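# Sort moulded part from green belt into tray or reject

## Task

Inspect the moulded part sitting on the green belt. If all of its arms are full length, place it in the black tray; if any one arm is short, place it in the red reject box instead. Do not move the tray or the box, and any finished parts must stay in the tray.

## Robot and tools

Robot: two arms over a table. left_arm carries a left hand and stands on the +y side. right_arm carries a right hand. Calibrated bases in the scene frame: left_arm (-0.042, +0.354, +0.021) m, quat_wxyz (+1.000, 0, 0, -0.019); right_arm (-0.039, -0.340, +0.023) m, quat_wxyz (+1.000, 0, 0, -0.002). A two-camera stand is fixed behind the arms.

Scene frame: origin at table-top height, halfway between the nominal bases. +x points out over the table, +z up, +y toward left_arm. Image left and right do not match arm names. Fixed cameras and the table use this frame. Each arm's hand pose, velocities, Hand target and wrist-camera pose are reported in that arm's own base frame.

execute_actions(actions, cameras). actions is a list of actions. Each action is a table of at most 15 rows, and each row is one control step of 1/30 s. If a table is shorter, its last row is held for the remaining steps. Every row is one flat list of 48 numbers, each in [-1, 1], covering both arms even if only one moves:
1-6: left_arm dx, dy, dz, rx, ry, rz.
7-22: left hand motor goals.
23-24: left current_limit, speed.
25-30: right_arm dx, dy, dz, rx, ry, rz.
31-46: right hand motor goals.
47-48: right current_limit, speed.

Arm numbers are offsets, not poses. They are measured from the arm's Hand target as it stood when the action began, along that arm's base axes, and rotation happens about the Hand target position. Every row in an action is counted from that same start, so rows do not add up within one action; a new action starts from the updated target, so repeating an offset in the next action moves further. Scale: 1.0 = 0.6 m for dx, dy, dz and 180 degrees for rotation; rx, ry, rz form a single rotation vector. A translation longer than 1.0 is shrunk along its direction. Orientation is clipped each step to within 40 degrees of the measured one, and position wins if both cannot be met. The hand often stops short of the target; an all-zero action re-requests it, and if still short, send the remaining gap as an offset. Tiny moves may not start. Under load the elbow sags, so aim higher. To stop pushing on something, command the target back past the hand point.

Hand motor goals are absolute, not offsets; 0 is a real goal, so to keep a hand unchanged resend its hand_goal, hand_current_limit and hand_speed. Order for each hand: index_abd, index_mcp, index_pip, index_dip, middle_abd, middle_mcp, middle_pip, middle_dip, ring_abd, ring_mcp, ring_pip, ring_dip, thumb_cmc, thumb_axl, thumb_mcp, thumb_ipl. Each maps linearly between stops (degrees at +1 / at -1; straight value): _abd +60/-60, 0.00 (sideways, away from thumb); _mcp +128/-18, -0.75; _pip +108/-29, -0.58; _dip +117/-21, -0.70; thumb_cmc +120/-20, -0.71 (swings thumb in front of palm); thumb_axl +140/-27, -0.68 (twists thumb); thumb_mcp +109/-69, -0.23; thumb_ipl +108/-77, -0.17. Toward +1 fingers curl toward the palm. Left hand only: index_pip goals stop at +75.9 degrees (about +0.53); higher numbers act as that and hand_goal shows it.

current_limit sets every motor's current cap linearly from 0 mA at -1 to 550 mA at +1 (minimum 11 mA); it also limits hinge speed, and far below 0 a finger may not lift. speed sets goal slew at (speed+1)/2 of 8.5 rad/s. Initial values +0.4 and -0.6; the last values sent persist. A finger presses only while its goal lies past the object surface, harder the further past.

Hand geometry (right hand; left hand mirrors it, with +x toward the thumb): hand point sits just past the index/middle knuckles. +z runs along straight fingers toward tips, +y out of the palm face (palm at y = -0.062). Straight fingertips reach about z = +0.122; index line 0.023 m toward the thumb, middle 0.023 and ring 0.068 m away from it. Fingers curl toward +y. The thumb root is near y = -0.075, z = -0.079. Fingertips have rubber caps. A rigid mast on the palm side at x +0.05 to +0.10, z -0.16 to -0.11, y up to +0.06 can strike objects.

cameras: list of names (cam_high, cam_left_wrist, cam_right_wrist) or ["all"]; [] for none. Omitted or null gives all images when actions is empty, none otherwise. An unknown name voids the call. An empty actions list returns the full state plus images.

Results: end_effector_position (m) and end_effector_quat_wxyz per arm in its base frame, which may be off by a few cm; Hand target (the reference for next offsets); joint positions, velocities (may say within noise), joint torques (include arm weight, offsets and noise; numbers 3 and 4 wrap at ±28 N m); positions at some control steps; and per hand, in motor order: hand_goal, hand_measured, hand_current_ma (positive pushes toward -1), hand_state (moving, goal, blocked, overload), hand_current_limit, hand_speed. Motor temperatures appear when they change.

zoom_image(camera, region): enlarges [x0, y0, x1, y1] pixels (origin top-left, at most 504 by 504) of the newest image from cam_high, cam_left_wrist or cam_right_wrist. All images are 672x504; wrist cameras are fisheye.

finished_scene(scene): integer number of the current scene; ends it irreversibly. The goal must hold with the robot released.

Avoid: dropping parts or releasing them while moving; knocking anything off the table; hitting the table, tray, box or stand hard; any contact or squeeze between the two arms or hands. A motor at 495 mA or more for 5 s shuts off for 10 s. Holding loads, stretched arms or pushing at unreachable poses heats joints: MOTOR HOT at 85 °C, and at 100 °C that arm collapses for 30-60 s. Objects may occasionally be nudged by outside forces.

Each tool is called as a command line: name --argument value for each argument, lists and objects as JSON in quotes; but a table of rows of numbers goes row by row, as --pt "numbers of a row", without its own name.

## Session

execute_actions --actions '[]'

zoom_image --camera "cam_high" --region '[0, 100, 336, 504]'

Scene clock: 0.00 s.
left_arm: end_effector_position=(+0.7316, +0.0523, +0.2364) hand_goal=(+0.000, -0.754, -0.576, -0.696, +0.000, -0.754, -0.576, -0.696, +0.000, -0.754, -0.576, -0.696, -0.714, -0.678, -0.226, -0.168) hand_measured=(+0.000, -0.754, -0.576, -0.696, +0.000, -0.754, -0.576, -0.696, +0.000, -0.754, -0.576, -0.696, -0.714, -0.678, -0.226, -0.168) hand_current_ma=(+0, +0, +0, +0, +0, +0, +0, +0, +0, +0, +0, +0, +0, +0, +0, +0) hand_state=(goal, goal, goal, goal, goal, goal, goal, goal, goal, goal, goal, goal, goal, goal, goal, goal) hand_current_limit=0.40 hand_speed=-0.60 end_effector_quat_wxyz=(+0.079, +0.941, +0.329, +0.020) | right_arm: end_effector_position=(+0.3427, +0.6758, +0.2727) hand_goal=(+0.000, -0.754, -0.576, -0.696, +0.000, -0.754, -0.576, -0.696, +0.000, -0.754, -0.576, -0.696, -0.714, -0.678, -0.226, -0.168) hand_measured=(+0.000, -0.754, -0.576, -0.696, +0.000, -0.754, -0.576, -0.696, +0.000, -0.754, -0.576, -0.696, -0.714, -0.678, -0.226, -0.168) hand_current_ma=(+0, +0, +0, +0, +0, +0, +0, +0, +0, +0, +0, +0, +0, +0, +0, +0) hand_state=(goal, goal, goal, goal, goal, goal, goal, goal, goal, goal, goal, goal, goal, goal, goal, goal) hand_current_limit=0.40 hand_speed=-0.60 end_effector_quat_wxyz=(+0.129, -0.417, +0.573, +0.693)
Joint positions: left_arm=[0.195 2.11 2.235 -1.633 0.152 1.088] | right_arm=[0.865 2.216 1.688 0.513 -1.152 -0.826]
Joint velocities: within noise
Joint torques (N m): no reading
Motor temperatures (°C): left_arm=[33 34 33 31 31 32] | right_arm=[33 30 35 33 31 31]
Heat: left arm: hottest shoulder 34 °C; right arm: hottest elbow 35 °C.
Hand target: left_arm +0.7368, +0.0533, +0.2418; +0.081, +0.941, +0.329, +0.028 | right_arm +0.3438, +0.6771, +0.2911; +0.143, -0.425, +0.560, +0.697

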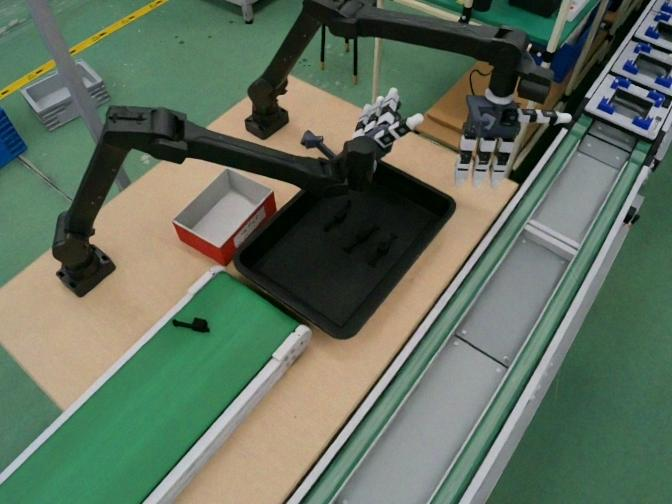

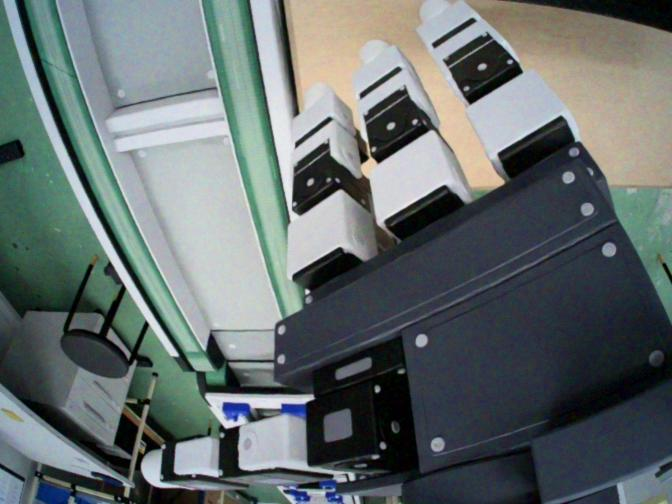

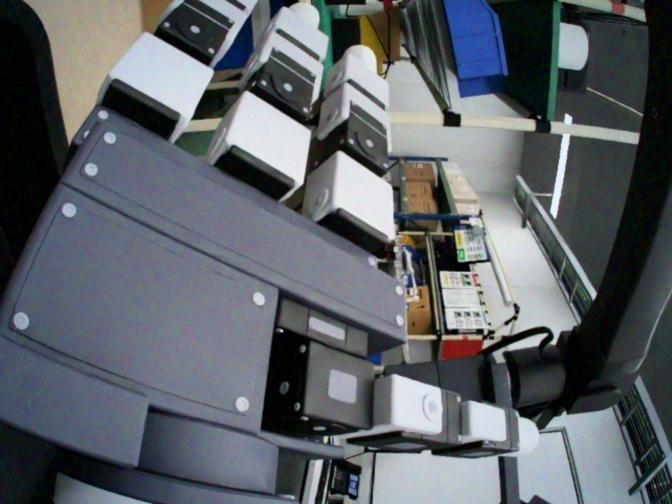

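Scaled by 1.248.

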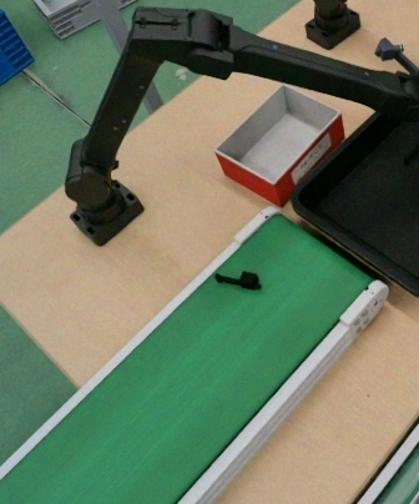

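zoom_image --camera "cam_high" --region '[150, 290, 230, 360]'

zoom_image --camera "cam_high" --region '[160, 150, 470, 350]'

Scaled by 6.300.

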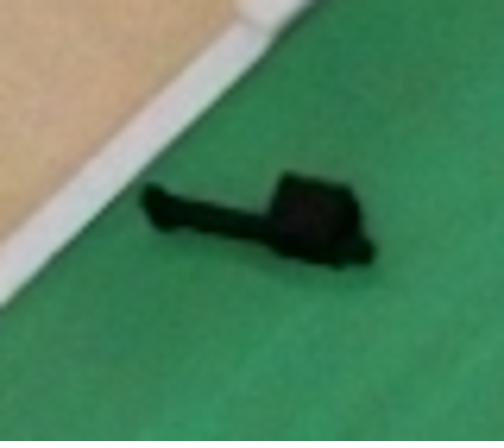

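Scaled by 1.626.

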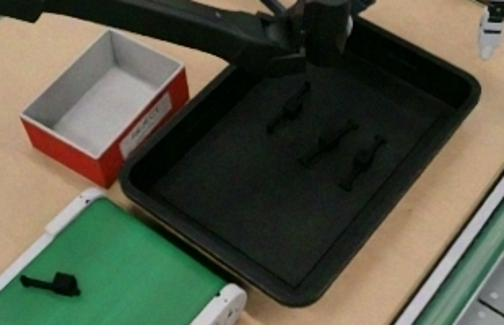

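execute_actions --actions '[[[0,0,0,0,0,0,0,-0.754,-0.576,-0.696,0,-0.754,-0.576,-0.696,0,-0.754,-0.576,-0.696,-0.714,-0.678,-0.226,-0.168,0.4,-0.6,0.023,-0.136,0,-0.0832,0.018,-0.1011,0,-0.754,-0.576,-0.696,0,-0.754,-0.576,-0.696,0,-0.754,-0.576,-0.696,-0.714,-0.678,-0.226,-0.168,0.4,-0.6]],[[0,0,0,0,0,0,0,-0.754,-0.576,-0.696,0,-0.754,-0.576,-0.696,0,-0.754,-0.576,-0.696,-0.714,-0.678,-0.226,-0.168,0.4,-0.6,0.023,-0.136,0,-0.0832,0.018,-0.1011,0,-0.754,-0.576,-0.696,0,-0.754,-0.576,-0.696,0,-0.754,-0.576,-0.696,-0.714,-0.678,-0.226,-0.168,0.4,-0.6]],[[0,0,0,0,0,0,0,-0.754,-0.576,-0.696,0,-0.754,-0.576,-0.696,0,-0.754,-0.576,-0.696,-0.714,-0.678,-0.226,-0.168,0.4,-0.6,0.023,-0.136,0,-0.0832,0.018,-0.1011,0.08,-0.692,0.804,-0.696,0,0.068,0.737,-0.696,0,0.068,0.737,-0.696,0.55,-0.678,-0.09,-0.168,0.4,-0.6]],[[0,0,0,0,0,0,0,-0.754,-0.576,-0.696,0,-0.754,-0.576,-0.696,0,-0.754,-0.576,-0.696,-0.714,-0.678,-0.226,-0.168,0.4,-0.6,0.023,-0.136,0,-0.0832,0.018,-0.1011,0.08,-0.692,0.804,-0.696,0,0.068,0.737,-0.696,0,0.068,0.737,-0.696,0.55,-0.678,-0.09,-0.168,0.4,-0.6]]]' --cameras '["cam_high"]'

Scene clock: 7.30 s.
left_arm: end_effector_position=(+0.7316, +0.0523, +0.2364) hand_goal=(+0.000, -0.754, -0.576, -0.696, +0.000, -0.754, -0.576, -0.696, +0.000, -0.754, -0.576, -0.696, -0.714, -0.678, -0.226, -0.168) hand_measured=(+0.000, -0.754, -0.576, -0.696, +0.000, -0.754, -0.576, -0.696, +0.000, -0.754, -0.576, -0.696, -0.714, -0.678, -0.224, -0.168) hand_current_ma=(+0, +0, +0, +0, +0, +0, +0, +0, +0, +0, +0, +0, +0, +0, +0, +0) hand_state=(goal, goal, goal, goal, goal, goal, goal, goal, goal, goal, goal, goal, goal, goal, goal, goal) hand_current_limit=0.40 hand_speed=-0.60 end_effector_quat_wxyz=(+0.079, +0.941, +0.329, +0.020) | right_arm: end_effector_position=(+0.3875, +0.3394, +0.2604) hand_goal=(+0.080, -0.692, +0.804, -0.696, +0.000, +0.068, +0.736, -0.696, +0.000, +0.068, +0.736, -0.696, +0.550, -0.678, -0.090, -0.168) hand_measured=(+0.080, -0.702, +0.796, -0.696, +0.002, +0.052, +0.732, -0.696, +0.002, +0.054, +0.732, -0.696, +0.552, -0.678, -0.086, -0.168) hand_current_ma=(+0, -3, -2, +0, +0, -9, -1, +0, +0, -7, -1, +0, +0, +0, +1, +0) hand_state=(goal, goal, goal, goal, goal, goal, goal, goal, goal, goal, goal, goal, goal, goal, goal, goal) hand_current_limit=0.40 hand_speed=-0.60 end_effector_quat_wxyz=(+0.220, +0.028, +0.963, +0.156)
Joint positions: left_arm=[0.195 2.11 2.235 -1.633 0.152 1.088] | right_arm=[0.626 1.2 1.01 -0.835 0.021 -0.892]
Joint torques (N m): left_arm=[1.26 -24.35 10.11 0.95 0.23 -0.01] | right_arm=[-0.21 -6.18 15.64 1.73 -0.05 0.34]
Heat: left arm: hottest shoulder 35 °C; right arm: hottest elbow 36 °C.
Hand target: left_arm +0.7368, +0.0533, +0.2418; +0.081, +0.941, +0.329, +0.028 | right_arm +0.3990, +0.3506, +0.2911; +0.236, +0.033, +0.956, +0.172
Off the commanded pose: left_arm 0.008 m, 1 deg | right_arm 0.035 m, 3 deg.
Step readings (end_effector_position of left_arm | right_arm):
0: (+0.7316, +0.0523, +0.2364) | (+0.3427, +0.6758, +0.2727)
1: (+0.7316, +0.0523, +0.2364) | (+0.3482, +0.6734, +0.2657)
2: (+0.7316, +0.0523, +0.2364) | (+0.3476, +0.6679, +0.2617)
4: (+0.7316, +0.0523, +0.2364) | (+0.3430, +0.6344, +0.2480)
8: (+0.7316, +0.0523, +0.2364) | (+0.3579, +0.5972, +0.2644)
15: (+0.7316, +0.0523, +0.2364) | (+0.3609, +0.5854, +0.2903)
16: (+0.7316, +0.0523, +0.2364) | (+0.3687, +0.5825, +0.2770)
17: (+0.7316, +0.0523, +0.2364) | (+0.3734, +0.5783, +0.2673)
19: (+0.7316, +0.0523, +0.2364) | (+0.3693, +0.5437, +0.2497)
23: (+0.7316, +0.0523, +0.2364) | (+0.3717, +0.5091, +0.2703)
30: (+0.7316, +0.0523, +0.2364) | (+0.3699, +0.5046, +0.2835)
31: (+0.7316, +0.0523, +0.2364) | (+0.3797, +0.4989, +0.2721)
32: (+0.7316, +0.0523, +0.2364) | (+0.3869, +0.4890, +0.2596)
34: (+0.7316, +0.0523, +0.2364) | (+0.3880, +0.4530, +0.2499)
38: (+0.7316, +0.0523, +0.2364) | (+0.3828, +0.4254, +0.2789)
45: (+0.7316, +0.0523, +0.2364) | (+0.3805, +0.4239, +0.2794)
46: (+0.7316, +0.0523, +0.2364) | (+0.3893, +0.4127, +0.2683)
47: (+0.7316, +0.0523, +0.2364) | (+0.3957, +0.3968, +0.2568)
49: (+0.7316, +0.0523, +0.2364) | (+0.3963, +0.3611, +0.2493)
53: (+0.7316, +0.0523, +0.2364) | (+0.3874, +0.3414, +0.2637)
60: (+0.7316, +0.0523, +0.2364) | (+0.3872, +0.3396, +0.2608)
Images, in order (width x height): cam_high 672x504.

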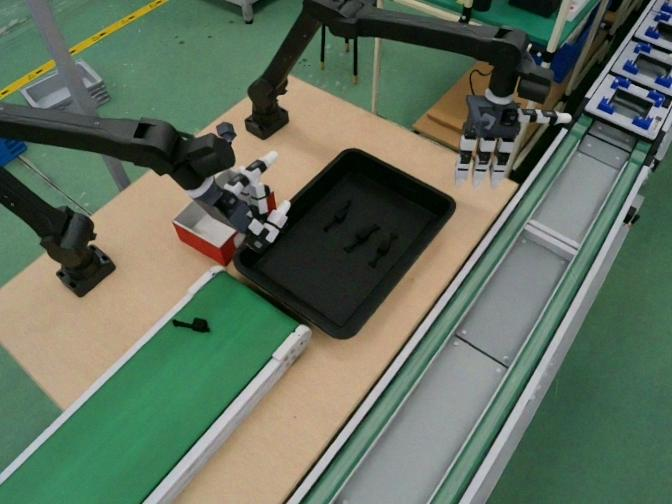

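execute_actions --actions '[[[0,0,0,0,0,0,0,-0.754,-0.576,-0.696,0,-0.754,-0.576,-0.696,0,-0.754,-0.576,-0.696,-0.714,-0.678,-0.226,-0.168,0.4,-0.6,-0.0033,-0.132,-0.017,-0.1152,0.013,0.014,0.08,-0.692,0.804,-0.696,0,0.068,0.737,-0.696,0,0.068,0.737,-0.696,0.55,-0.678,-0.09,-0.168,0.4,-0.6]],[[0,0,0,0,0,0,0,-0.754,-0.576,-0.696,0,-0.754,-0.576,-0.696,0,-0.754,-0.576,-0.696,-0.714,-0.678,-0.226,-0.168,0.4,-0.6,-0.0033,-0.132,-0.017,-0.1152,0.013,0.014,0.08,-0.692,0.804,-0.696,0,0.068,0.737,-0.696,0,0.068,0.737,-0.696,0.55,-0.678,-0.09,-0.168,0.4,-0.6]],[[0,0,0,0,0,0,0,-0.754,-0.576,-0.696,0,-0.754,-0.576,-0.696,0,-0.754,-0.576,-0.696,-0.714,-0.678,-0.226,-0.168,0.4,-0.6,-0.0033,-0.132,-0.017,-0.1152,0.013,0.014,0.08,-0.692,0.804,-0.696,0,0.068,0.737,-0.696,0,0.068,0.737,-0.696,0.55,-0.678,-0.09,-0.168,0.4,-0.6]],[[0,0,0,0,0,0,0,-0.754,-0.576,-0.696,0,-0.754,-0.576,-0.696,0,-0.754,-0.576,-0.696,-0.714,-0.678,-0.226,-0.168,0.4,-0.6,-0.0033,-0.132,-0.017,-0.1152,0.013,0.014,0.08,-0.692,0.804,-0.696,0,0.068,0.737,-0.696,0,0.068,0.737,-0.696,0.55,-0.678,-0.09,-0.168,0.4,-0.6]]]' --cameras '["cam_high"]'

zoom_image --camera "cam_high" --region '[80, 200, 280, 380]'

Scene clock: 10.73 s.
left_arm: end_effector_position=(+0.7316, +0.0523, +0.2364) hand_goal=(+0.000, -0.754, -0.576, -0.696, +0.000, -0.754, -0.576, -0.696, +0.000, -0.754, -0.576, -0.696, -0.714, -0.678, -0.226, -0.168) hand_measured=(+0.000, -0.754, -0.576, -0.696, +0.000, -0.754, -0.576, -0.696, +0.000, -0.754, -0.576, -0.696, -0.714, -0.678, -0.224, -0.168) hand_current_ma=(+0, +0, +0, +0, +0, +0, +0, +0, +0, +0, +0, +0, +0, +0, +0, +0) hand_state=(goal, goal, goal, goal, goal, goal, goal, goal, goal, goal, goal, goal, goal, goal, goal, goal) hand_current_limit=0.40 hand_speed=-0.60 end_effector_quat_wxyz=(+0.079, +0.941, +0.329, +0.020) | right_arm: end_effector_position=(+0.3933, +0.0344, +0.2489) hand_goal=(+0.080, -0.692, +0.804, -0.696, +0.000, +0.068, +0.736, -0.696, +0.000, +0.068, +0.736, -0.696, +0.550, -0.678, -0.090, -0.168) hand_measured=(+0.080, -0.688, +0.800, -0.696, +0.002, +0.064, +0.730, -0.696, +0.002, +0.064, +0.730, -0.696, +0.552, -0.678, -0.088, -0.168) hand_current_ma=(+0, +0, -1, +0, +0, -1, -1, +0, +0, +0, -1, +0, +0, +0, +0, +0) hand_state=(goal, goal, goal, goal, goal, goal, goal, goal, goal, goal, goal, goal, goal, goal, goal, goal) hand_current_limit=0.40 hand_speed=-0.60 end_effector_quat_wxyz=(+0.109, -0.192, +0.844, -0.489)
Joint positions: left_arm=[0.195 2.11 2.235 -1.633 0.152 1.088] | right_arm=[0.36 1.226 1.154 -1.357 1.043 -1.74]
Joint torques (N m): left_arm=[1.03 -24.35 10.09 1.01 0.23 -0.02] | right_arm=[-0.79 -7.24 9.09 1.48 1.02 -0.09]
Heat: left arm: hottest shoulder 35 °C; right arm: hottest elbow 36 °C.
Hand target: left_arm +0.7368, +0.0533, +0.2418; +0.081, +0.941, +0.329, +0.028 | right_arm +0.3910, +0.0339, +0.2502; +0.112, -0.195, +0.844, -0.488
Off the commanded pose: left_arm 0.008 m, 1 deg | right_arm 0.003 m, 1 deg.
Step readings (end_effector_position of left_arm | right_arm):
0: (+0.7316, +0.0523, +0.2364) | (+0.3875, +0.3394, +0.2604)
1: (+0.7316, +0.0523, +0.2364) | (+0.3889, +0.3276, +0.2550)
2: (+0.7316, +0.0523, +0.2364) | (+0.3864, +0.3124, +0.2477)
4: (+0.7316, +0.0523, +0.2364) | (+0.3865, +0.2787, +0.2407)
8: (+0.7316, +0.0523, +0.2364) | (+0.3895, +0.2568, +0.2445)
15: (+0.7316, +0.0523, +0.2364) | (+0.3879, +0.2592, +0.2504)
16: (+0.7316, +0.0523, +0.2364) | (+0.3894, +0.2438, +0.2468)
17: (+0.7316, +0.0523, +0.2364) | (+0.3880, +0.2258, +0.2424)
19: (+0.7316, +0.0523, +0.2364) | (+0.3873, +0.1937, +0.2411)
23: (+0.7316, +0.0523, +0.2364) | (+0.3858, +0.1810, +0.2449)
30: (+0.7316, +0.0523, +0.2364) | (+0.3836, +0.1819, +0.2442)
31: (+0.7316, +0.0523, +0.2364) | (+0.3860, +0.1641, +0.2429)
32: (+0.7316, +0.0523, +0.2364) | (+0.3872, +0.1441, +0.2426)
34: (+0.7316, +0.0523, +0.2364) | (+0.3874, +0.1152, +0.2421)
38: (+0.7316, +0.0523, +0.2364) | (+0.3846, +0.1057, +0.2400)
45: (+0.7316, +0.0523, +0.2364) | (+0.3818, +0.1056, +0.2389)
46: (+0.7316, +0.0523, +0.2364) | (+0.3860, +0.0869, +0.2441)
47: (+0.7316, +0.0523, +0.2364) | (+0.3902, +0.0679, +0.2504)
49: (+0.7316, +0.0523, +0.2364) | (+0.3956, +0.0438, +0.2570)
53: (+0.7316, +0.0523, +0.2364) | (+0.3960, +0.0344, +0.2527)
60: (+0.7316, +0.0523, +0.2364) | (+0.3941, +0.0346, +0.2491)
Images, in order (width x height): cam_high 672x504.

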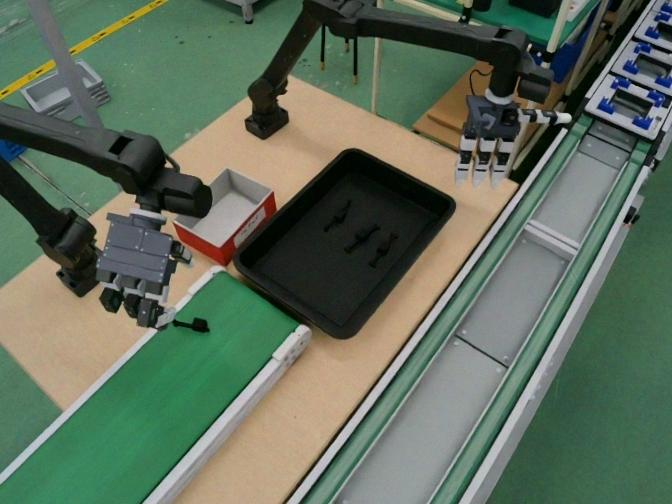

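Scaled by 2.520.

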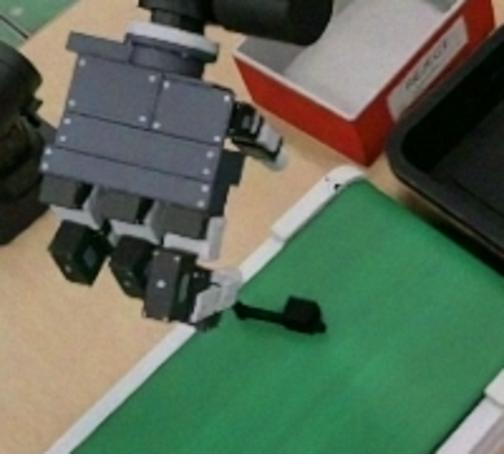

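execute_actions --actions '[[[0,0,0,0,0,0,0,-0.754,-0.576,-0.696,0,-0.754,-0.576,-0.696,0,-0.754,-0.576,-0.696,-0.714,-0.678,-0.226,-0.168,0.4,-0.6,-0.003,0,-0.115,0,0,0,0.08,-0.692,0.804,-0.696,0,0.068,0.737,-0.696,0,0.068,0.737,-0.696,0.55,-0.678,-0.09,-0.168,0.4,-0.6]],[[0,0,0,0,0,0,0,-0.754,-0.576,-0.696,0,-0.754,-0.576,-0.696,0,-0.754,-0.576,-0.696,-0.714,-0.678,-0.226,-0.168,0.4,-0.6,0,0,-0.115,0,0,0,0.08,-0.692,0.804,-0.696,0,0.068,0.737,-0.696,0,0.068,0.737,-0.696,0.55,-0.678,-0.09,-0.168,0.4,-0.6]]]' --cameras '["cam_high"]'

zoom_image --camera "cam_high" --region '[140, 270, 250, 380]'

Scene clock: 12.60 s.
left_arm: end_effector_position=(+0.7316, +0.0523, +0.2364) hand_goal=(+0.000, -0.754, -0.576, -0.696, +0.000, -0.754, -0.576, -0.696, +0.000, -0.754, -0.576, -0.696, -0.714, -0.678, -0.226, -0.168) hand_measured=(+0.000, -0.754, -0.576, -0.696, +0.000, -0.754, -0.576, -0.696, +0.000, -0.754, -0.576, -0.696, -0.714, -0.678, -0.224, -0.168) hand_current_ma=(+0, +0, +0, +0, +0, +0, +0, +0, +0, +0, +0, +0, +0, +0, +0, +0) hand_state=(goal, goal, goal, goal, goal, goal, goal, goal, goal, goal, goal, goal, goal, goal, goal, goal) hand_current_limit=0.40 hand_speed=-0.60 end_effector_quat_wxyz=(+0.079, +0.941, +0.329, +0.020) | right_arm: end_effector_position=(+0.3849, +0.0319, +0.1056) hand_goal=(+0.080, -0.692, +0.804, -0.696, +0.000, +0.068, +0.736, -0.696, +0.000, +0.068, +0.736, -0.696, +0.550, -0.678, -0.090, -0.168) hand_measured=(+0.080, -0.688, +0.800, -0.696, +0.002, +0.066, +0.732, -0.696, +0.002, +0.066, +0.732, -0.696, +0.550, -0.678, -0.088, -0.168) hand_current_ma=(+0, +1, -1, +0, +0, +0, -1, +0, +0, +0, -1, +0, +0, +0, +0, +0) hand_state=(goal, goal, goal, goal, goal, goal, goal, goal, goal, goal, goal, goal, goal, goal, goal, goal) hand_current_limit=0.40 hand_speed=-0.60 end_effector_quat_wxyz=(+0.103, -0.195, +0.845, -0.488)
Joint positions: left_arm=[0.195 2.11 2.235 -1.633 0.152 1.088] | right_arm=[0.36 1.318 0.845 -0.969 1.039 -1.74]
Joint torques (N m): left_arm=[0.97 -24.47 10.11 0.99 0.21 -0.01] | right_arm=[-0.67 -7.24 9.25 1.44 1.2 -0.11]
Heat: left arm: hottest shoulder 36 °C; right arm: hottest elbow 37 °C.
Hand target: left_arm +0.7368, +0.0533, +0.2418; +0.081, +0.941, +0.329, +0.028 | right_arm +0.3893, +0.0339, +0.1124; +0.112, -0.195, +0.844, -0.487
Off the commanded pose: left_arm 0.008 m, 1 deg | right_arm 0.008 m, 1 deg.
Step readings (end_effector_position of left_arm | right_arm):
0: (+0.7316, +0.0523, +0.2364) | (+0.3932, +0.0343, +0.2489)
1: (+0.7316, +0.0523, +0.2364) | (+0.3933, +0.0336, +0.2417)
2: (+0.7316, +0.0523, +0.2364) | (+0.3961, +0.0340, +0.2346)
4: (+0.7316, +0.0523, +0.2364) | (+0.3893, +0.0324, +0.2078)
8: (+0.7316, +0.0523, +0.2364) | (+0.3802, +0.0303, +0.1726)
15: (+0.7316, +0.0523, +0.2364) | (+0.3842, +0.0318, +0.1722)
16: (+0.7316, +0.0523, +0.2364) | (+0.3852, +0.0313, +0.1669)
17: (+0.7316, +0.0523, +0.2364) | (+0.3902, +0.0323, +0.1608)
19: (+0.7316, +0.0523, +0.2364) | (+0.3892, +0.0325, +0.1398)
23: (+0.7316, +0.0523, +0.2364) | (+0.3818, +0.0308, +0.1067)
30: (+0.7316, +0.0523, +0.2364) | (+0.3848, +0.0319, +0.1056)
Images, in order (width x height): cam_high 672x504.

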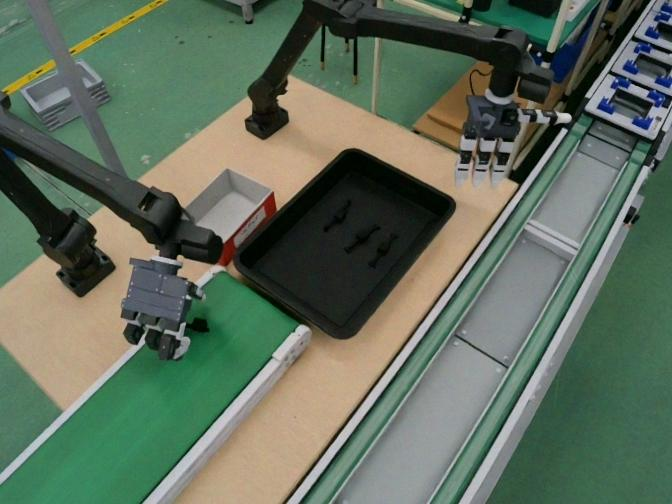

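Scaled by 4.582.

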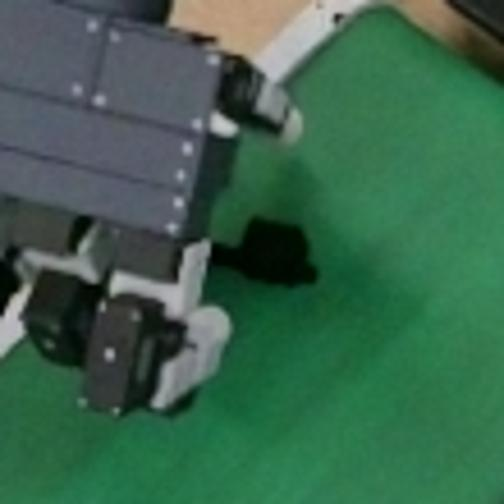

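execute_actions --actions '[[[0,0,0,0,0,0,0,-0.754,-0.576,-0.696,0,-0.754,-0.576,-0.696,0,-0.754,-0.576,-0.696,-0.714,-0.678,-0.226,-0.168,0.4,-0.6,0.011,0.003,-0.029,0,0,0,0.08,-0.692,0.804,-0.696,0,0.068,0.737,-0.696,0,0.068,0.737,-0.696,0.55,-0.678,-0.09,-0.168,0.4,-0.6]],[[0,0,0,0,0,0,0,-0.754,-0.576,-0.696,0,-0.754,-0.576,-0.696,0,-0.754,-0.576,-0.696,-0.714,-0.678,-0.226,-0.168,0.4,-0.6,0,0,0,0,0,0,0.08,-0.55,0.79,-0.696,0,0.068,0.737,-0.696,0,0.068,0.737,-0.696,0.55,-0.678,0.0,-0.168,0.4,-0.8]]]' --cameras '["cam_high"]'

zoom_image --camera "cam_high" --region '[150, 280, 250, 380]'

Scene clock: 14.73 s.
left_arm: end_effector_position=(+0.7316, +0.0523, +0.2364) hand_goal=(+0.000, -0.754, -0.576, -0.696, +0.000, -0.754, -0.576, -0.696, +0.000, -0.754, -0.576, -0.696, -0.714, -0.678, -0.226, -0.168) hand_measured=(+0.000, -0.754, -0.576, -0.696, +0.000, -0.754, -0.576, -0.696, +0.000, -0.754, -0.576, -0.696, -0.714, -0.678, -0.224, -0.168) hand_current_ma=(+0, +0, +0, +0, +0, +0, +0, +0, +0, +0, +0, +0, +0, +0, +0, +0) hand_state=(goal, goal, goal, goal, goal, goal, goal, goal, goal, goal, goal, goal, goal, goal, goal, goal) hand_current_limit=0.40 hand_speed=-0.60 end_effector_quat_wxyz=(+0.079, +0.941, +0.329, +0.020) | right_arm: end_effector_position=(+0.3961, +0.0361, +0.0972) hand_goal=(+0.080, -0.550, +0.790, -0.696, +0.000, +0.068, +0.736, -0.696, +0.000, +0.068, +0.736, -0.696, +0.550, -0.678, +0.000, -0.168) hand_measured=(+0.080, -0.548, +0.792, -0.696, +0.002, +0.066, +0.732, -0.696, +0.002, +0.066, +0.732, -0.696, +0.550, -0.678, -0.002, -0.168) hand_current_ma=(+0, +0, +0, +0, +0, +0, -1, +0, +0, +0, -1, +0, +0, +0, +0, +0) hand_state=(goal, goal, goal, goal, goal, goal, goal, goal, goal, goal, goal, goal, goal, goal, goal, goal) hand_current_limit=0.40 hand_speed=-0.80 end_effector_quat_wxyz=(+0.114, -0.190, +0.845, -0.487)
Joint positions: left_arm=[0.195 2.11 2.235 -1.633 0.152 1.088] | right_arm=[0.36 1.348 0.844 -0.911 1.039 -1.744]
Joint torques (N m): left_arm=[1.32 -24.12 10.09 1.01 0.23 -0.01] | right_arm=[-0.79 -6.53 8.25 1.48 1.16 -0.1]
Heat: left arm: hottest shoulder 36 °C; right arm: hottest elbow 37 °C.
Hand target: left_arm +0.7368, +0.0533, +0.2418; +0.081, +0.941, +0.329, +0.028 | right_arm +0.3958, +0.0356, +0.0949; +0.112, -0.195, +0.844, -0.488
Off the commanded pose: left_arm 0.008 m, 1 deg | right_arm 0.002 m, 1 deg.
Step readings (end_effector_position of left_arm | right_arm):
0: (+0.7316, +0.0523, +0.2364) | (+0.3849, +0.0319, +0.1056)
1: (+0.7316, +0.0523, +0.2364) | (+0.3867, +0.0325, +0.1051)
2: (+0.7316, +0.0523, +0.2364) | (+0.3896, +0.0336, +0.1045)
4: (+0.7316, +0.0523, +0.2364) | (+0.3942, +0.0354, +0.1015)
8: (+0.7316, +0.0523, +0.2364) | (+0.3959, +0.0360, +0.0973)
15: (+0.7316, +0.0523, +0.2364) | (+0.3961, +0.0361, +0.0972)
16: (+0.7316, +0.0523, +0.2364) | (+0.3961, +0.0361, +0.0972)
17: (+0.7316, +0.0523, +0.2364) | (+0.3961, +0.0361, +0.0972)
19: (+0.7316, +0.0523, +0.2364) | (+0.3961, +0.0361, +0.0972)
23: (+0.7316, +0.0523, +0.2364) | (+0.3961, +0.0361, +0.0972)
30: (+0.7316, +0.0523, +0.2364) | (+0.3961, +0.0361, +0.0972)
Images, in order (width x height): cam_high 672x504.

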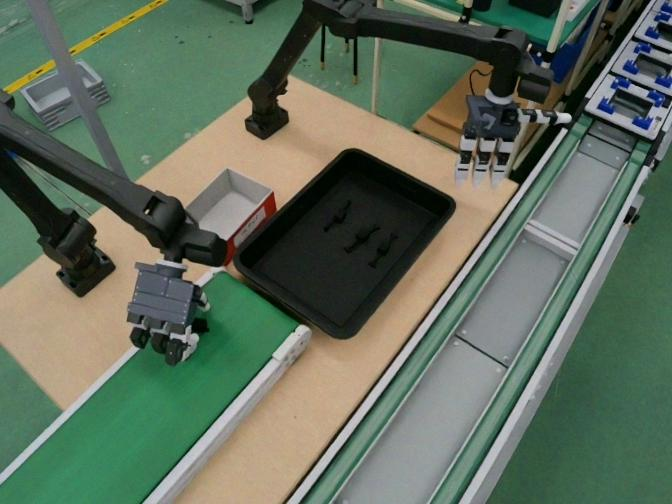

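Scaled by 5.040.

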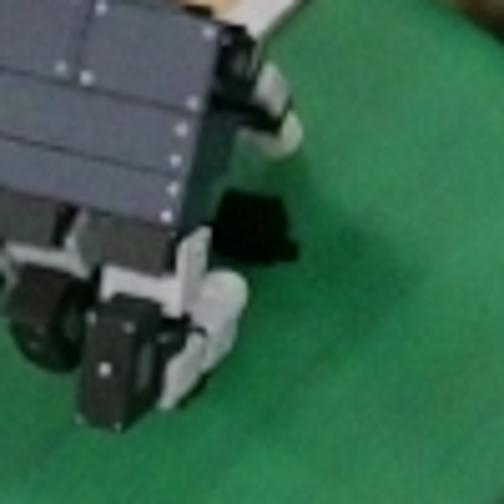

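execute_actions --actions '[[[0,0,0,0,0,0,0,-0.754,-0.576,-0.696,0,-0.754,-0.576,-0.696,0,-0.754,-0.576,-0.696,-0.714,-0.678,-0.226,-0.168,0.4,-0.6,-0.0075,0,-0.02,0,0,0,0.08,-0.55,0.79,-0.696,0,0.068,0.737,-0.696,0,0.068,0.737,-0.696,0.55,-0.678,0.0,-0.168,0.4,-0.8]],[[0,0,0,0,0,0,0,-0.754,-0.576,-0.696,0,-0.754,-0.576,-0.696,0,-0.754,-0.576,-0.696,-0.714,-0.678,-0.226,-0.168,0.4,-0.6,0,0,0,0,0,0,0.08,-0.46,0.76,-0.696,0,0.068,0.737,-0.696,0,0.068,0.737,-0.696,0.55,-0.678,0.05,-0.168,0.4,-0.8]]]' --cameras '["cam_high"]'

zoom_image --camera "cam_high" --region '[150, 280, 250, 380]'

Scene clock: 16.67 s.
left_arm: end_effector_position=(+0.7316, +0.0523, +0.2364) hand_goal=(+0.000, -0.754, -0.576, -0.696, +0.000, -0.754, -0.576, -0.696, +0.000, -0.754, -0.576, -0.696, -0.714, -0.678, -0.226, -0.168) hand_measured=(+0.000, -0.754, -0.576, -0.696, +0.000, -0.754, -0.576, -0.696, +0.000, -0.754, -0.576, -0.696, -0.714, -0.678, -0.224, -0.168) hand_current_ma=(+0, +0, +0, +0, +0, +0, +0, +0, +0, +0, +0, +0, +0, +0, +0, +0) hand_state=(goal, goal, goal, goal, goal, goal, goal, goal, goal, goal, goal, goal, goal, goal, goal, goal) hand_current_limit=0.40 hand_speed=-0.60 end_effector_quat_wxyz=(+0.079, +0.941, +0.329, +0.020) | right_arm: end_effector_position=(+0.3922, +0.0349, +0.0874) hand_goal=(+0.080, -0.460, +0.760, -0.696, +0.000, +0.068, +0.736, -0.696, +0.000, +0.068, +0.736, -0.696, +0.550, -0.678, +0.050, -0.168) hand_measured=(+0.080, -0.458, +0.760, -0.696, +0.002, +0.066, +0.732, -0.696, +0.002, +0.066, +0.732, -0.696, +0.554, -0.678, +0.014, -0.176) hand_current_ma=(+0, +0, +0, +0, +0, +0, -1, +0, +0, +0, -1, +0, +0, +0, -48, -4) hand_state=(goal, goal, goal, goal, goal, goal, goal, goal, goal, goal, goal, goal, goal, goal, blocked, goal) hand_current_limit=0.40 hand_speed=-0.80 end_effector_quat_wxyz=(+0.114, -0.190, +0.845, -0.486)
Joint positions: left_arm=[0.195 2.11 2.235 -1.633 0.152 1.088] | right_arm=[0.361 1.351 0.818 -0.881 1.039 -1.743]
Joint torques (N m): left_arm=[1.14 -24.7 10.21 0.94 0.2 0] | right_arm=[-0.44 -6.07 7.92 1.5 1.19 -0.02]
Heat: left arm: hottest shoulder 36 °C; right arm: hottest elbow 37 °C.
Hand target: left_arm +0.7368, +0.0533, +0.2418; +0.081, +0.941, +0.329, +0.028 | right_arm +0.3914, +0.0357, +0.0829; +0.112, -0.195, +0.844, -0.488
Off the commanded pose: left_arm 0.008 m, 1 deg | right_arm 0.005 m, 1 deg.
Step readings (end_effector_position of left_arm | right_arm):
0: (+0.7316, +0.0523, +0.2364) | (+0.3961, +0.0361, +0.0972)
1: (+0.7316, +0.0523, +0.2364) | (+0.3960, +0.0360, +0.0962)
2: (+0.7316, +0.0523, +0.2364) | (+0.3965, +0.0361, +0.0951)
4: (+0.7316, +0.0523, +0.2364) | (+0.3942, +0.0353, +0.0909)
8: (+0.7316, +0.0523, +0.2364) | (+0.3919, +0.0344, +0.0874)
15: (+0.7316, +0.0523, +0.2364) | (+0.3923, +0.0345, +0.0875)
16: (+0.7316, +0.0523, +0.2364) | (+0.3923, +0.0345, +0.0875)
17: (+0.7316, +0.0523, +0.2364) | (+0.3923, +0.0345, +0.0875)
19: (+0.7316, +0.0523, +0.2364) | (+0.3923, +0.0345, +0.0875)
23: (+0.7316, +0.0523, +0.2364) | (+0.3922, +0.0349, +0.0874)
30: (+0.7316, +0.0523, +0.2364) | (+0.3922, +0.0349, +0.0874)
Images, in order (width x height): cam_high 672x504.

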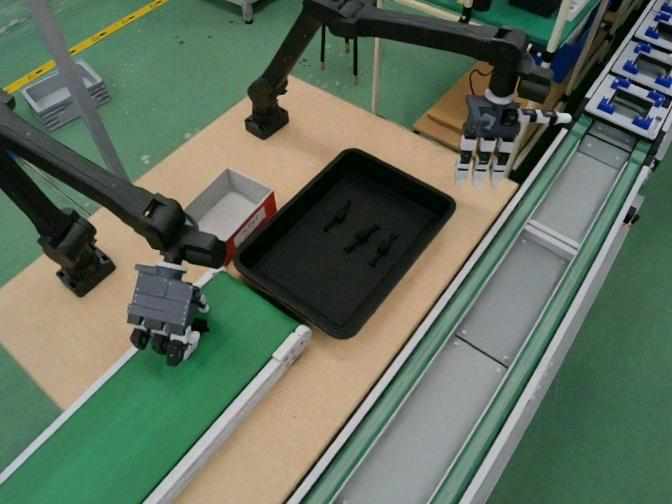

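Scaled by 5.040.

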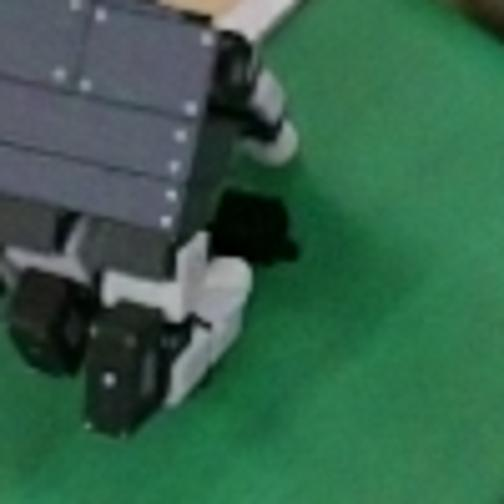

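execute_actions --actions '[[[0,0,0,0,0,0,0,-0.754,-0.576,-0.696,0,-0.754,-0.576,-0.696,0,-0.754,-0.576,-0.696,-0.714,-0.678,-0.226,-0.168,0.4,-0.6,0,0,0,0,0,0,0.08,-0.40,0.735,-0.696,0,0.068,0.737,-0.696,0,0.068,0.737,-0.696,0.55,-0.678,0.05,-0.168,0.4,-0.8]],[[0,0,0,0,0,0,0,-0.754,-0.576,-0.696,0,-0.754,-0.576,-0.696,0,-0.754,-0.576,-0.696,-0.714,-0.678,-0.226,-0.168,0.4,-0.6,0,0,0,0,0,0,0.08,-0.34,0.715,-0.696,0,0.068,0.737,-0.696,0,0.068,0.737,-0.696,0.55,-0.678,0.06,-0.168,0.4,-0.8]]]' --cameras '["cam_high","cam_right_wrist"]'

zoom_image --camera "cam_high" --region '[150, 280, 250, 380]'

zoom_image --camera "cam_right_wrist" --region '[440, 0, 672, 200]'

Scene clock: 19.13 s.
left_arm: end_effector_position=(+0.7316, +0.0523, +0.2364) hand_goal=(+0.000, -0.754, -0.576, -0.696, +0.000, -0.754, -0.576, -0.696, +0.000, -0.754, -0.576, -0.696, -0.714, -0.678, -0.226, -0.168) hand_measured=(+0.000, -0.754, -0.576, -0.696, +0.000, -0.754, -0.576, -0.696, +0.000, -0.754, -0.576, -0.696, -0.714, -0.678, -0.224, -0.168) hand_current_ma=(+0, +0, +0, +0, +0, +0, +0, +0, +0, +0, +0, +0, +0, +0, +0, +0) hand_state=(goal, goal, goal, goal, goal, goal, goal, goal, goal, goal, goal, goal, goal, goal, goal, goal) hand_current_limit=0.40 hand_speed=-0.60 end_effector_quat_wxyz=(+0.079, +0.941, +0.329, +0.020) | right_arm: end_effector_position=(+0.3922, +0.0349, +0.0874) hand_goal=(+0.080, -0.340, +0.714, -0.696, +0.000, +0.068, +0.736, -0.696, +0.000, +0.068, +0.736, -0.696, +0.550, -0.678, +0.060, -0.168) hand_measured=(+0.080, -0.340, +0.714, -0.696, +0.002, +0.066, +0.732, -0.696, +0.002, +0.066, +0.732, -0.696, +0.554, -0.678, +0.016, -0.178) hand_current_ma=(+0, +0, +0, +0, +0, +0, -1, +0, +0, +0, -1, +0, +0, +0, -68, -6) hand_state=(goal, goal, goal, goal, goal, goal, goal, goal, goal, goal, goal, goal, goal, goal, blocked, goal) hand_current_limit=0.40 hand_speed=-0.80 end_effector_quat_wxyz=(+0.114, -0.190, +0.845, -0.486)
Joint positions: left_arm=[0.195 2.11 2.235 -1.633 0.152 1.088] | right_arm=[0.361 1.351 0.818 -0.881 1.039 -1.743]
Joint torques (N m): left_arm=[0.91 -24.59 10.11 0.94 0.23 0] | right_arm=[-0.5 -6.07 7.95 1.48 1.18 -0.02]
Heat: left arm: hottest shoulder 36 °C; right arm: hottest elbow 37 °C.
Hand target: left_arm +0.7368, +0.0533, +0.2418; +0.081, +0.941, +0.329, +0.028 | right_arm +0.3914, +0.0357, +0.0829; +0.112, -0.195, +0.844, -0.488
Off the commanded pose: left_arm 0.008 m, 1 deg | right_arm 0.005 m, 1 deg.
Step readings (end_effector_position of left_arm | right_arm):
0: (+0.7316, +0.0523, +0.2364) | (+0.3922, +0.0349, +0.0874)
1: (+0.7316, +0.0523, +0.2364) | (+0.3922, +0.0349, +0.0874)
2: (+0.7316, +0.0523, +0.2364) | (+0.3922, +0.0349, +0.0874)
4: (+0.7316, +0.0523, +0.2364) | (+0.3922, +0.0349, +0.0874)
8: (+0.7316, +0.0523, +0.2364) | (+0.3922, +0.0349, +0.0874)
15: (+0.7316, +0.0523, +0.2364) | (+0.3922, +0.0349, +0.0874)
16: (+0.7316, +0.0523, +0.2364) | (+0.3922, +0.0349, +0.0874)
17: (+0.7316, +0.0523, +0.2364) | (+0.3922, +0.0349, +0.0874)
19: (+0.7316, +0.0523, +0.2364) | (+0.3922, +0.0349, +0.0874)
23: (+0.7316, +0.0523, +0.2364) | (+0.3922, +0.0349, +0.0874)
30: (+0.7316, +0.0523, +0.2364) | (+0.3922, +0.0349, +0.0874)
Images, in order (width x height): cam_high 672x504, cam_right_wrist 672x504.

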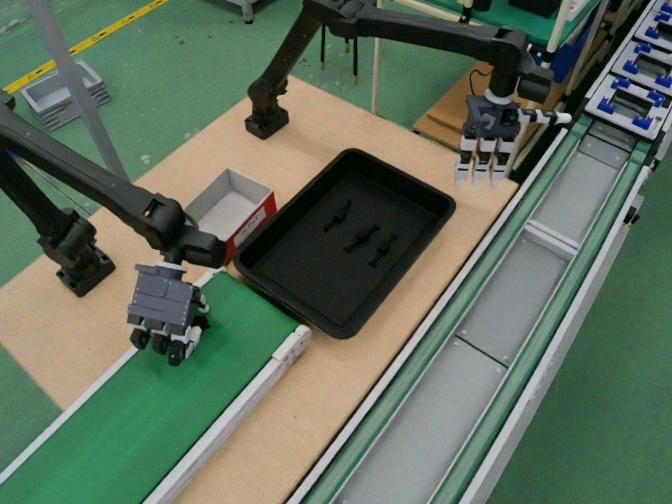

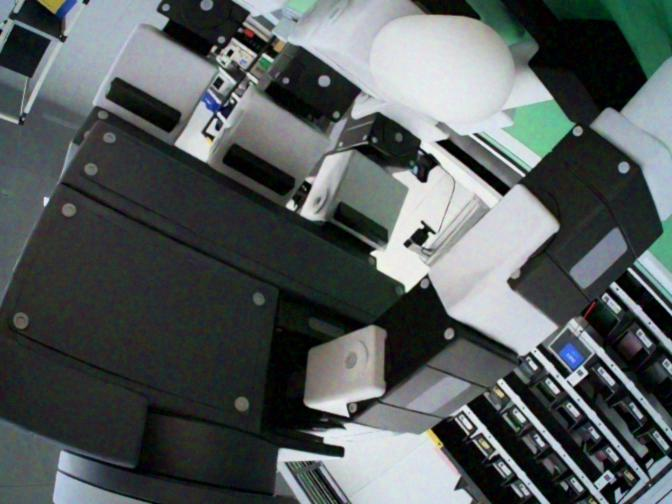

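Scaled by 5.040.

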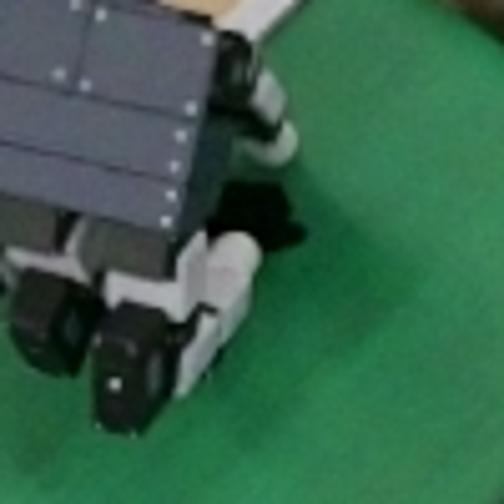

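Scaled by 2.172 from the camera's 672x504 image, which has a finer 960x720 frame.

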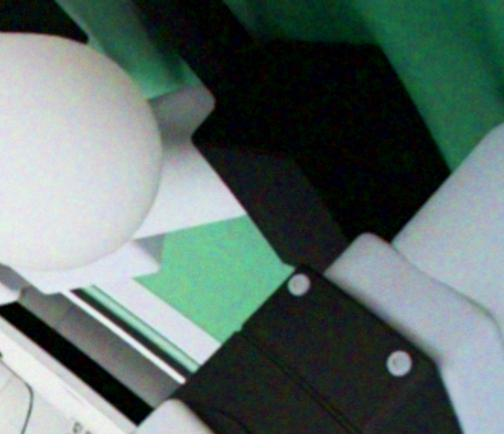

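execute_actions --actions '[[[0,0,0,0,0,0,0,-0.754,-0.576,-0.696,0,-0.754,-0.576,-0.696,0,-0.754,-0.576,-0.696,-0.714,-0.678,-0.226,-0.168,0.4,-0.6,0,0,0,0,0,0,0.08,-0.27,0.70,-0.696,0,0.068,0.737,-0.696,0,0.068,0.737,-0.696,0.55,-0.678,0.10,-0.168,0.4,-0.8]],[[0,0,0,0,0,0,0,-0.754,-0.576,-0.696,0,-0.754,-0.576,-0.696,0,-0.754,-0.576,-0.696,-0.714,-0.678,-0.226,-0.168,0.4,-0.6,0,0,0,0,0,0,0.08,-0.2,0.70,-0.696,0,0.068,0.737,-0.696,0,0.068,0.737,-0.696,0.55,-0.678,0.18,-0.168,0.4,-0.8]]]' --cameras '["cam_high","cam_right_wrist"]'

zoom_image --camera "cam_high" --region '[150, 280, 250, 380]'

zoom_image --camera "cam_right_wrist" --region '[440, 0, 672, 200]'

Scene clock: 21.47 s.
left_arm: end_effector_position=(+0.7316, +0.0523, +0.2364) hand_goal=(+0.000, -0.754, -0.576, -0.696, +0.000, -0.754, -0.576, -0.696, +0.000, -0.754, -0.576, -0.696, -0.714, -0.678, -0.226, -0.168) hand_measured=(+0.000, -0.754, -0.576, -0.696, +0.000, -0.754, -0.576, -0.696, +0.000, -0.754, -0.576, -0.696, -0.714, -0.678, -0.224, -0.168) hand_current_ma=(+0, +0, +0, +0, +0, +0, +0, +0, +0, +0, +0, +0, +0, +0, +0, +0) hand_state=(goal, goal, goal, goal, goal, goal, goal, goal, goal, goal, goal, goal, goal, goal, goal, goal) hand_current_limit=0.40 hand_speed=-0.60 end_effector_quat_wxyz=(+0.079, +0.941, +0.329, +0.020) | right_arm: end_effector_position=(+0.3919, +0.0368, +0.0868) hand_goal=(+0.080, -0.200, +0.700, -0.696, +0.000, +0.068, +0.736, -0.696, +0.000, +0.068, +0.736, -0.696, +0.550, -0.678, +0.180, -0.168) hand_measured=(+0.080, -0.230, +0.696, -0.696, +0.002, +0.066, +0.732, -0.696, +0.002, +0.066, +0.732, -0.696, +0.556, -0.678, +0.046, -0.198) hand_current_ma=(+0, -25, -1, +0, +0, +0, -1, +0, +0, +0, -1, +0, +1, +0, -385, -37) hand_state=(goal, blocked, goal, goal, goal, goal, goal, goal, goal, goal, goal, goal, goal, goal, blocked, blocked) hand_current_limit=0.40 hand_speed=-0.80 end_effector_quat_wxyz=(+0.114, -0.192, +0.846, -0.484)
Joint positions: left_arm=[0.195 2.11 2.235 -1.633 0.152 1.088] | right_arm=[0.363 1.351 0.818 -0.881 1.033 -1.743]
Joint torques (N m): left_arm=[1.03 -24.41 10.15 0.96 0.22 0] | right_arm=[-0.73 -6.07 7.97 1.47 1.45 -0.02]
Heat: left arm: hottest shoulder 37 °C; right arm: hottest elbow 37 °C.
Hand target: left_arm +0.7368, +0.0533, +0.2418; +0.081, +0.941, +0.329, +0.028 | right_arm +0.3914, +0.0357, +0.0829; +0.112, -0.195, +0.844, -0.488
Off the commanded pose: left_arm 0.008 m, 1 deg | right_arm 0.004 m, 1 deg.
Step readings (end_effector_position of left_arm | right_arm):
0: (+0.7316, +0.0523, +0.2364) | (+0.3922, +0.0349, +0.0874)
1: (+0.7316, +0.0523, +0.2364) | (+0.3922, +0.0349, +0.0874)
2: (+0.7316, +0.0523, +0.2364) | (+0.3922, +0.0351, +0.0873)
4: (+0.7316, +0.0523, +0.2364) | (+0.3920, +0.0356, +0.0870)
8: (+0.7316, +0.0523, +0.2364) | (+0.3920, +0.0358, +0.0870)
15: (+0.7316, +0.0523, +0.2364) | (+0.3920, +0.0358, +0.0870)
16: (+0.7316, +0.0523, +0.2364) | (+0.3920, +0.0358, +0.0870)
17: (+0.7316, +0.0523, +0.2364) | (+0.3920, +0.0359, +0.0870)
19: (+0.7316, +0.0523, +0.2364) | (+0.3919, +0.0368, +0.0868)
23: (+0.7316, +0.0523, +0.2364) | (+0.3919, +0.0368, +0.0868)
30: (+0.7316, +0.0523, +0.2364) | (+0.3919, +0.0368, +0.0868)
Images, in order (width x height): cam_high 672x504, cam_right_wrist 672x504.

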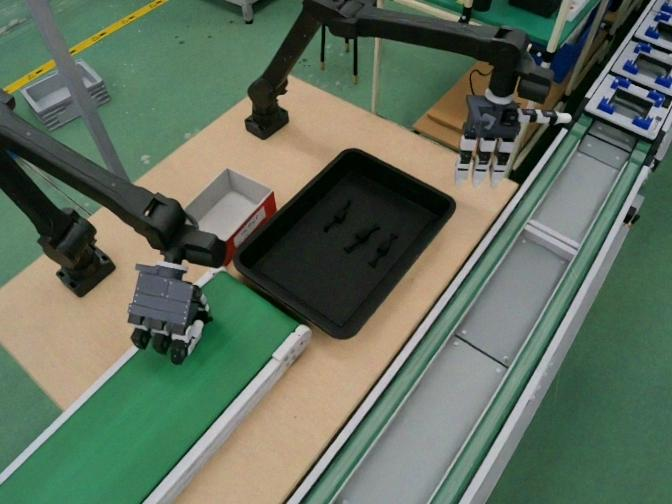

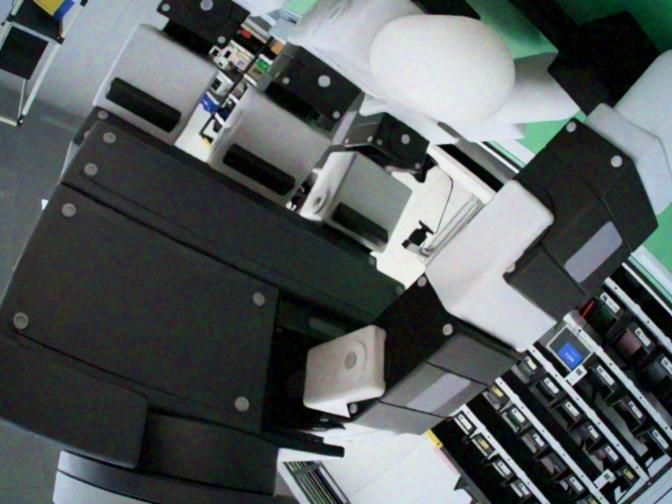

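Scaled by 5.040.

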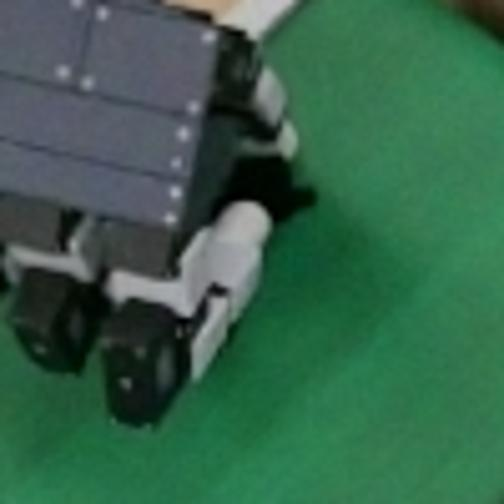

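Scaled by 2.172 from the camera's 672x504 image, which has a finer 960x720 frame.

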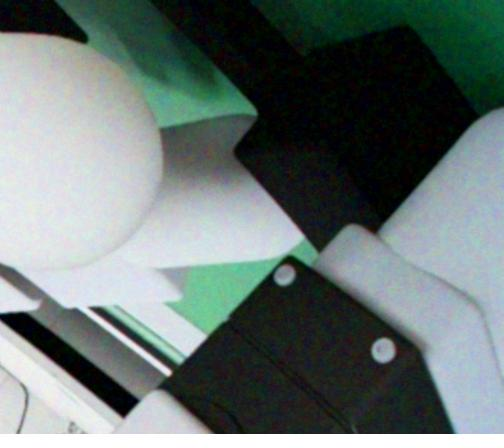

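execute_actions --actions '[[[0,0,0,0,0,0,0,-0.754,-0.576,-0.696,0,-0.754,-0.576,-0.696,0,-0.754,-0.576,-0.696,-0.714,-0.678,-0.226,-0.168,0.4,-0.6,0,0,0.008,0,0,0,0.08,-0.26,0.70,-0.696,0,0.068,0.737,-0.696,0,0.068,0.737,-0.696,0.55,-0.678,0.05,-0.168,0.4,-0.8]],[[0,0,0,0,0,0,0,-0.754,-0.576,-0.696,0,-0.754,-0.576,-0.696,0,-0.754,-0.576,-0.696,-0.714,-0.678,-0.226,-0.168,0.4,-0.6,0,0,0.002,0,0,0,0.08,-0.28,0.70,-0.696,0,0.068,0.737,-0.696,0,0.068,0.737,-0.696,0.55,-0.678,0.13,-0.168,0.4,-0.8]]]' --cameras '["cam_high"]'

zoom_image --camera "cam_high" --region '[150, 280, 250, 380]'

Scene clock: 23.50 s.
left_arm: end_effector_position=(+0.7316, +0.0523, +0.2364) hand_goal=(+0.000, -0.754, -0.576, -0.696, +0.000, -0.754, -0.576, -0.696, +0.000, -0.754, -0.576, -0.696, -0.714, -0.678, -0.226, -0.168) hand_measured=(+0.000, -0.754, -0.576, -0.696, +0.000, -0.754, -0.576, -0.696, +0.000, -0.754, -0.576, -0.696, -0.714, -0.678, -0.224, -0.168) hand_current_ma=(+0, +0, +0, +0, +0, +0, +0, +0, +0, +0, +0, +0, +0, +0, +0, +0) hand_state=(goal, goal, goal, goal, goal, goal, goal, goal, goal, goal, goal, goal, goal, goal, goal, goal) hand_current_limit=0.40 hand_speed=-0.60 end_effector_quat_wxyz=(+0.079, +0.941, +0.329, +0.020) | right_arm: end_effector_position=(+0.3919, +0.0371, +0.0869) hand_goal=(+0.080, -0.280, +0.700, -0.696, +0.000, +0.068, +0.736, -0.696, +0.000, +0.068, +0.736, -0.696, +0.550, -0.678, +0.130, -0.168) hand_measured=(+0.080, -0.274, +0.696, -0.696, +0.002, +0.066, +0.732, -0.696, +0.002, +0.066, +0.732, -0.696, +0.556, -0.678, +0.044, -0.192) hand_current_ma=(+0, +2, -1, +0, +0, +0, -1, +0, +0, +0, -1, +0, +1, +0, -235, -27) hand_state=(goal, goal, goal, goal, goal, goal, goal, goal, goal, goal, goal, goal, goal, goal, blocked, blocked) hand_current_limit=0.40 hand_speed=-0.80 end_effector_quat_wxyz=(+0.115, -0.192, +0.846, -0.484)
Joint positions: left_arm=[0.195 2.11 2.235 -1.633 0.152 1.088] | right_arm=[0.364 1.351 0.818 -0.881 1.033 -1.743]
Joint torques (N m): left_arm=[1.08 -24.64 10.13 0.92 0.21 0.02] | right_arm=[-0.73 -6.77 8.69 0.76 1.44 -0.03]
Heat: left arm: hottest shoulder 37 °C; right arm: hottest elbow 37 °C.
Hand target: left_arm +0.7368, +0.0533, +0.2418; +0.081, +0.941, +0.329, +0.028 | right_arm +0.3914, +0.0357, +0.0888; +0.112, -0.195, +0.843, -0.488
Off the commanded pose: left_arm 0.008 m, 1 deg | right_arm 0.002 m, 1 deg.
Step readings (end_effector_position of left_arm | right_arm):
0: (+0.7316, +0.0523, +0.2364) | (+0.3919, +0.0368, +0.0868)
1: (+0.7316, +0.0523, +0.2364) | (+0.3919, +0.0368, +0.0868)
2: (+0.7316, +0.0523, +0.2364) | (+0.3919, +0.0368, +0.0868)
4: (+0.7316, +0.0523, +0.2364) | (+0.3919, +0.0370, +0.0869)
8: (+0.7316, +0.0523, +0.2364) | (+0.3920, +0.0365, +0.0872)
15: (+0.7316, +0.0523, +0.2364) | (+0.3920, +0.0365, +0.0872)
16: (+0.7316, +0.0523, +0.2364) | (+0.3920, +0.0365, +0.0872)
17: (+0.7316, +0.0523, +0.2364) | (+0.3920, +0.0365, +0.0872)
19: (+0.7316, +0.0523, +0.2364) | (+0.3920, +0.0366, +0.0871)
23: (+0.7316, +0.0523, +0.2364) | (+0.3919, +0.0371, +0.0869)
30: (+0.7316, +0.0523, +0.2364) | (+0.3919, +0.0371, +0.0869)
Images, in order (width x height): cam_high 672x504.

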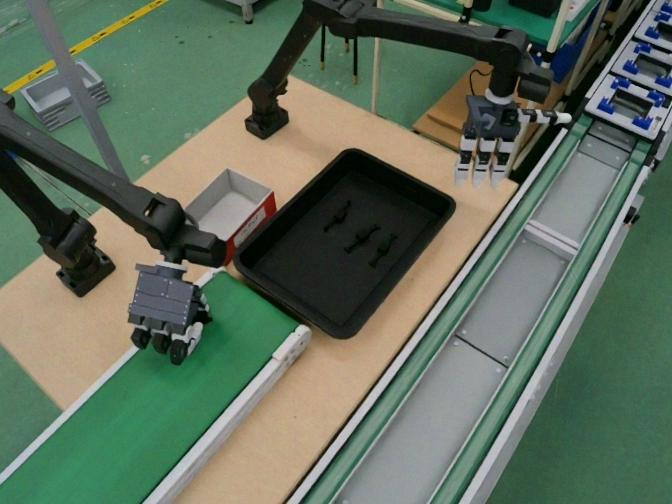

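Scaled by 5.040.

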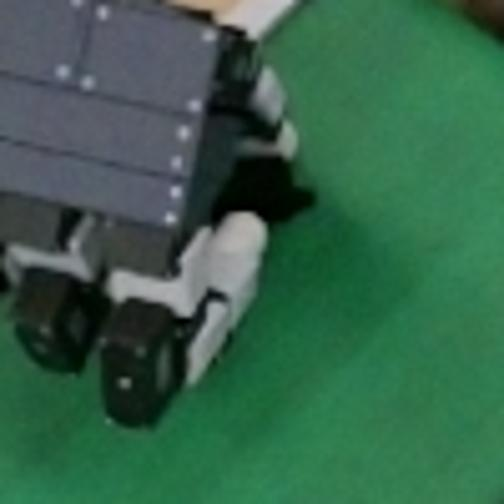

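execute_actions --actions '[[[0,0,0,0,0,0,0,-0.754,-0.576,-0.696,0,-0.754,-0.576,-0.696,0,-0.754,-0.576,-0.696,-0.714,-0.678,-0.226,-0.168,0.4,-0.6,0,0,0.018,0,0,0,0.08,-0.28,0.70,-0.696,0,0.068,0.737,-0.696,0,0.068,0.737,-0.696,0.55,-0.678,0.02,-0.168,0.4,-0.8]]]' --cameras '[]'

Scene clock: 24.83 s.
left_arm: end_effector_position=(+0.7316, +0.0523, +0.2364) hand_goal=(+0.000, -0.754, -0.576, -0.696, +0.000, -0.754, -0.576, -0.696, +0.000, -0.754, -0.576, -0.696, -0.714, -0.678, -0.226, -0.168) hand_measured=(+0.000, -0.754, -0.576, -0.696, +0.000, -0.754, -0.576, -0.696, +0.000, -0.754, -0.576, -0.696, -0.714, -0.678, -0.224, -0.168) hand_current_ma=(+0, +0, +0, +0, +0, +0, +0, +0, +0, +0, +0, +0, +0, +0, +0, +0) hand_state=(goal, goal, goal, goal, goal, goal, goal, goal, goal, goal, goal, goal, goal, goal, goal, goal) hand_current_limit=0.40 hand_speed=-0.60 end_effector_quat_wxyz=(+0.079, +0.941, +0.329, +0.020) | right_arm: end_effector_position=(+0.3857, +0.0339, +0.0890) hand_goal=(+0.080, -0.280, +0.700, -0.696, +0.000, +0.068, +0.736, -0.696, +0.000, +0.068, +0.736, -0.696, +0.550, -0.678, +0.020, -0.168) hand_measured=(+0.080, -0.274, +0.696, -0.696, +0.002, +0.066, +0.732, -0.696, +0.002, +0.066, +0.732, -0.696, +0.548, -0.678, +0.022, -0.170) hand_current_ma=(+0, +2, -1, +0, +0, +0, -1, +0, +0, +0, -1, +0, +0, +0, +1, +0) hand_state=(goal, goal, goal, goal, goal, goal, goal, goal, goal, goal, goal, goal, goal, goal, goal, goal) hand_current_limit=0.40 hand_speed=-0.80 end_effector_quat_wxyz=(+0.105, -0.197, +0.844, -0.487)
Joint positions: left_arm=[0.195 2.11 2.235 -1.633 0.152 1.088] | right_arm=[0.364 1.343 0.818 -0.912 1.038 -1.743]
Joint torques (N m): left_arm=[0.97 -24.41 10.15 0.94 0.23 0.02] | right_arm=[-0.79 -7.3 10.06 0.61 1.24 -0.03]
Heat: left arm: hottest shoulder 37 °C; right arm: hottest elbow 37 °C.
Hand target: left_arm +0.7368, +0.0533, +0.2418; +0.081, +0.941, +0.329, +0.028 | right_arm +0.3913, +0.0357, +0.0997; +0.112, -0.195, +0.843, -0.488
Off the commanded pose: left_arm 0.008 m, 1 deg | right_arm 0.012 m, 1 deg.
Step readings (end_effector_position of left_arm | right_arm):
0: (+0.7316, +0.0523, +0.2364) | (+0.3919, +0.0371, +0.0869)
1: (+0.7316, +0.0523, +0.2364) | (+0.3908, +0.0367, +0.0872)
2: (+0.7316, +0.0523, +0.2364) | (+0.3896, +0.0362, +0.0876)
4: (+0.7316, +0.0523, +0.2364) | (+0.3873, +0.0349, +0.0888)
8: (+0.7316, +0.0523, +0.2364) | (+0.3860, +0.0340, +0.0890)
15: (+0.7316, +0.0523, +0.2364) | (+0.3857, +0.0339, +0.0890)
No camera images: "cameras" was empty.


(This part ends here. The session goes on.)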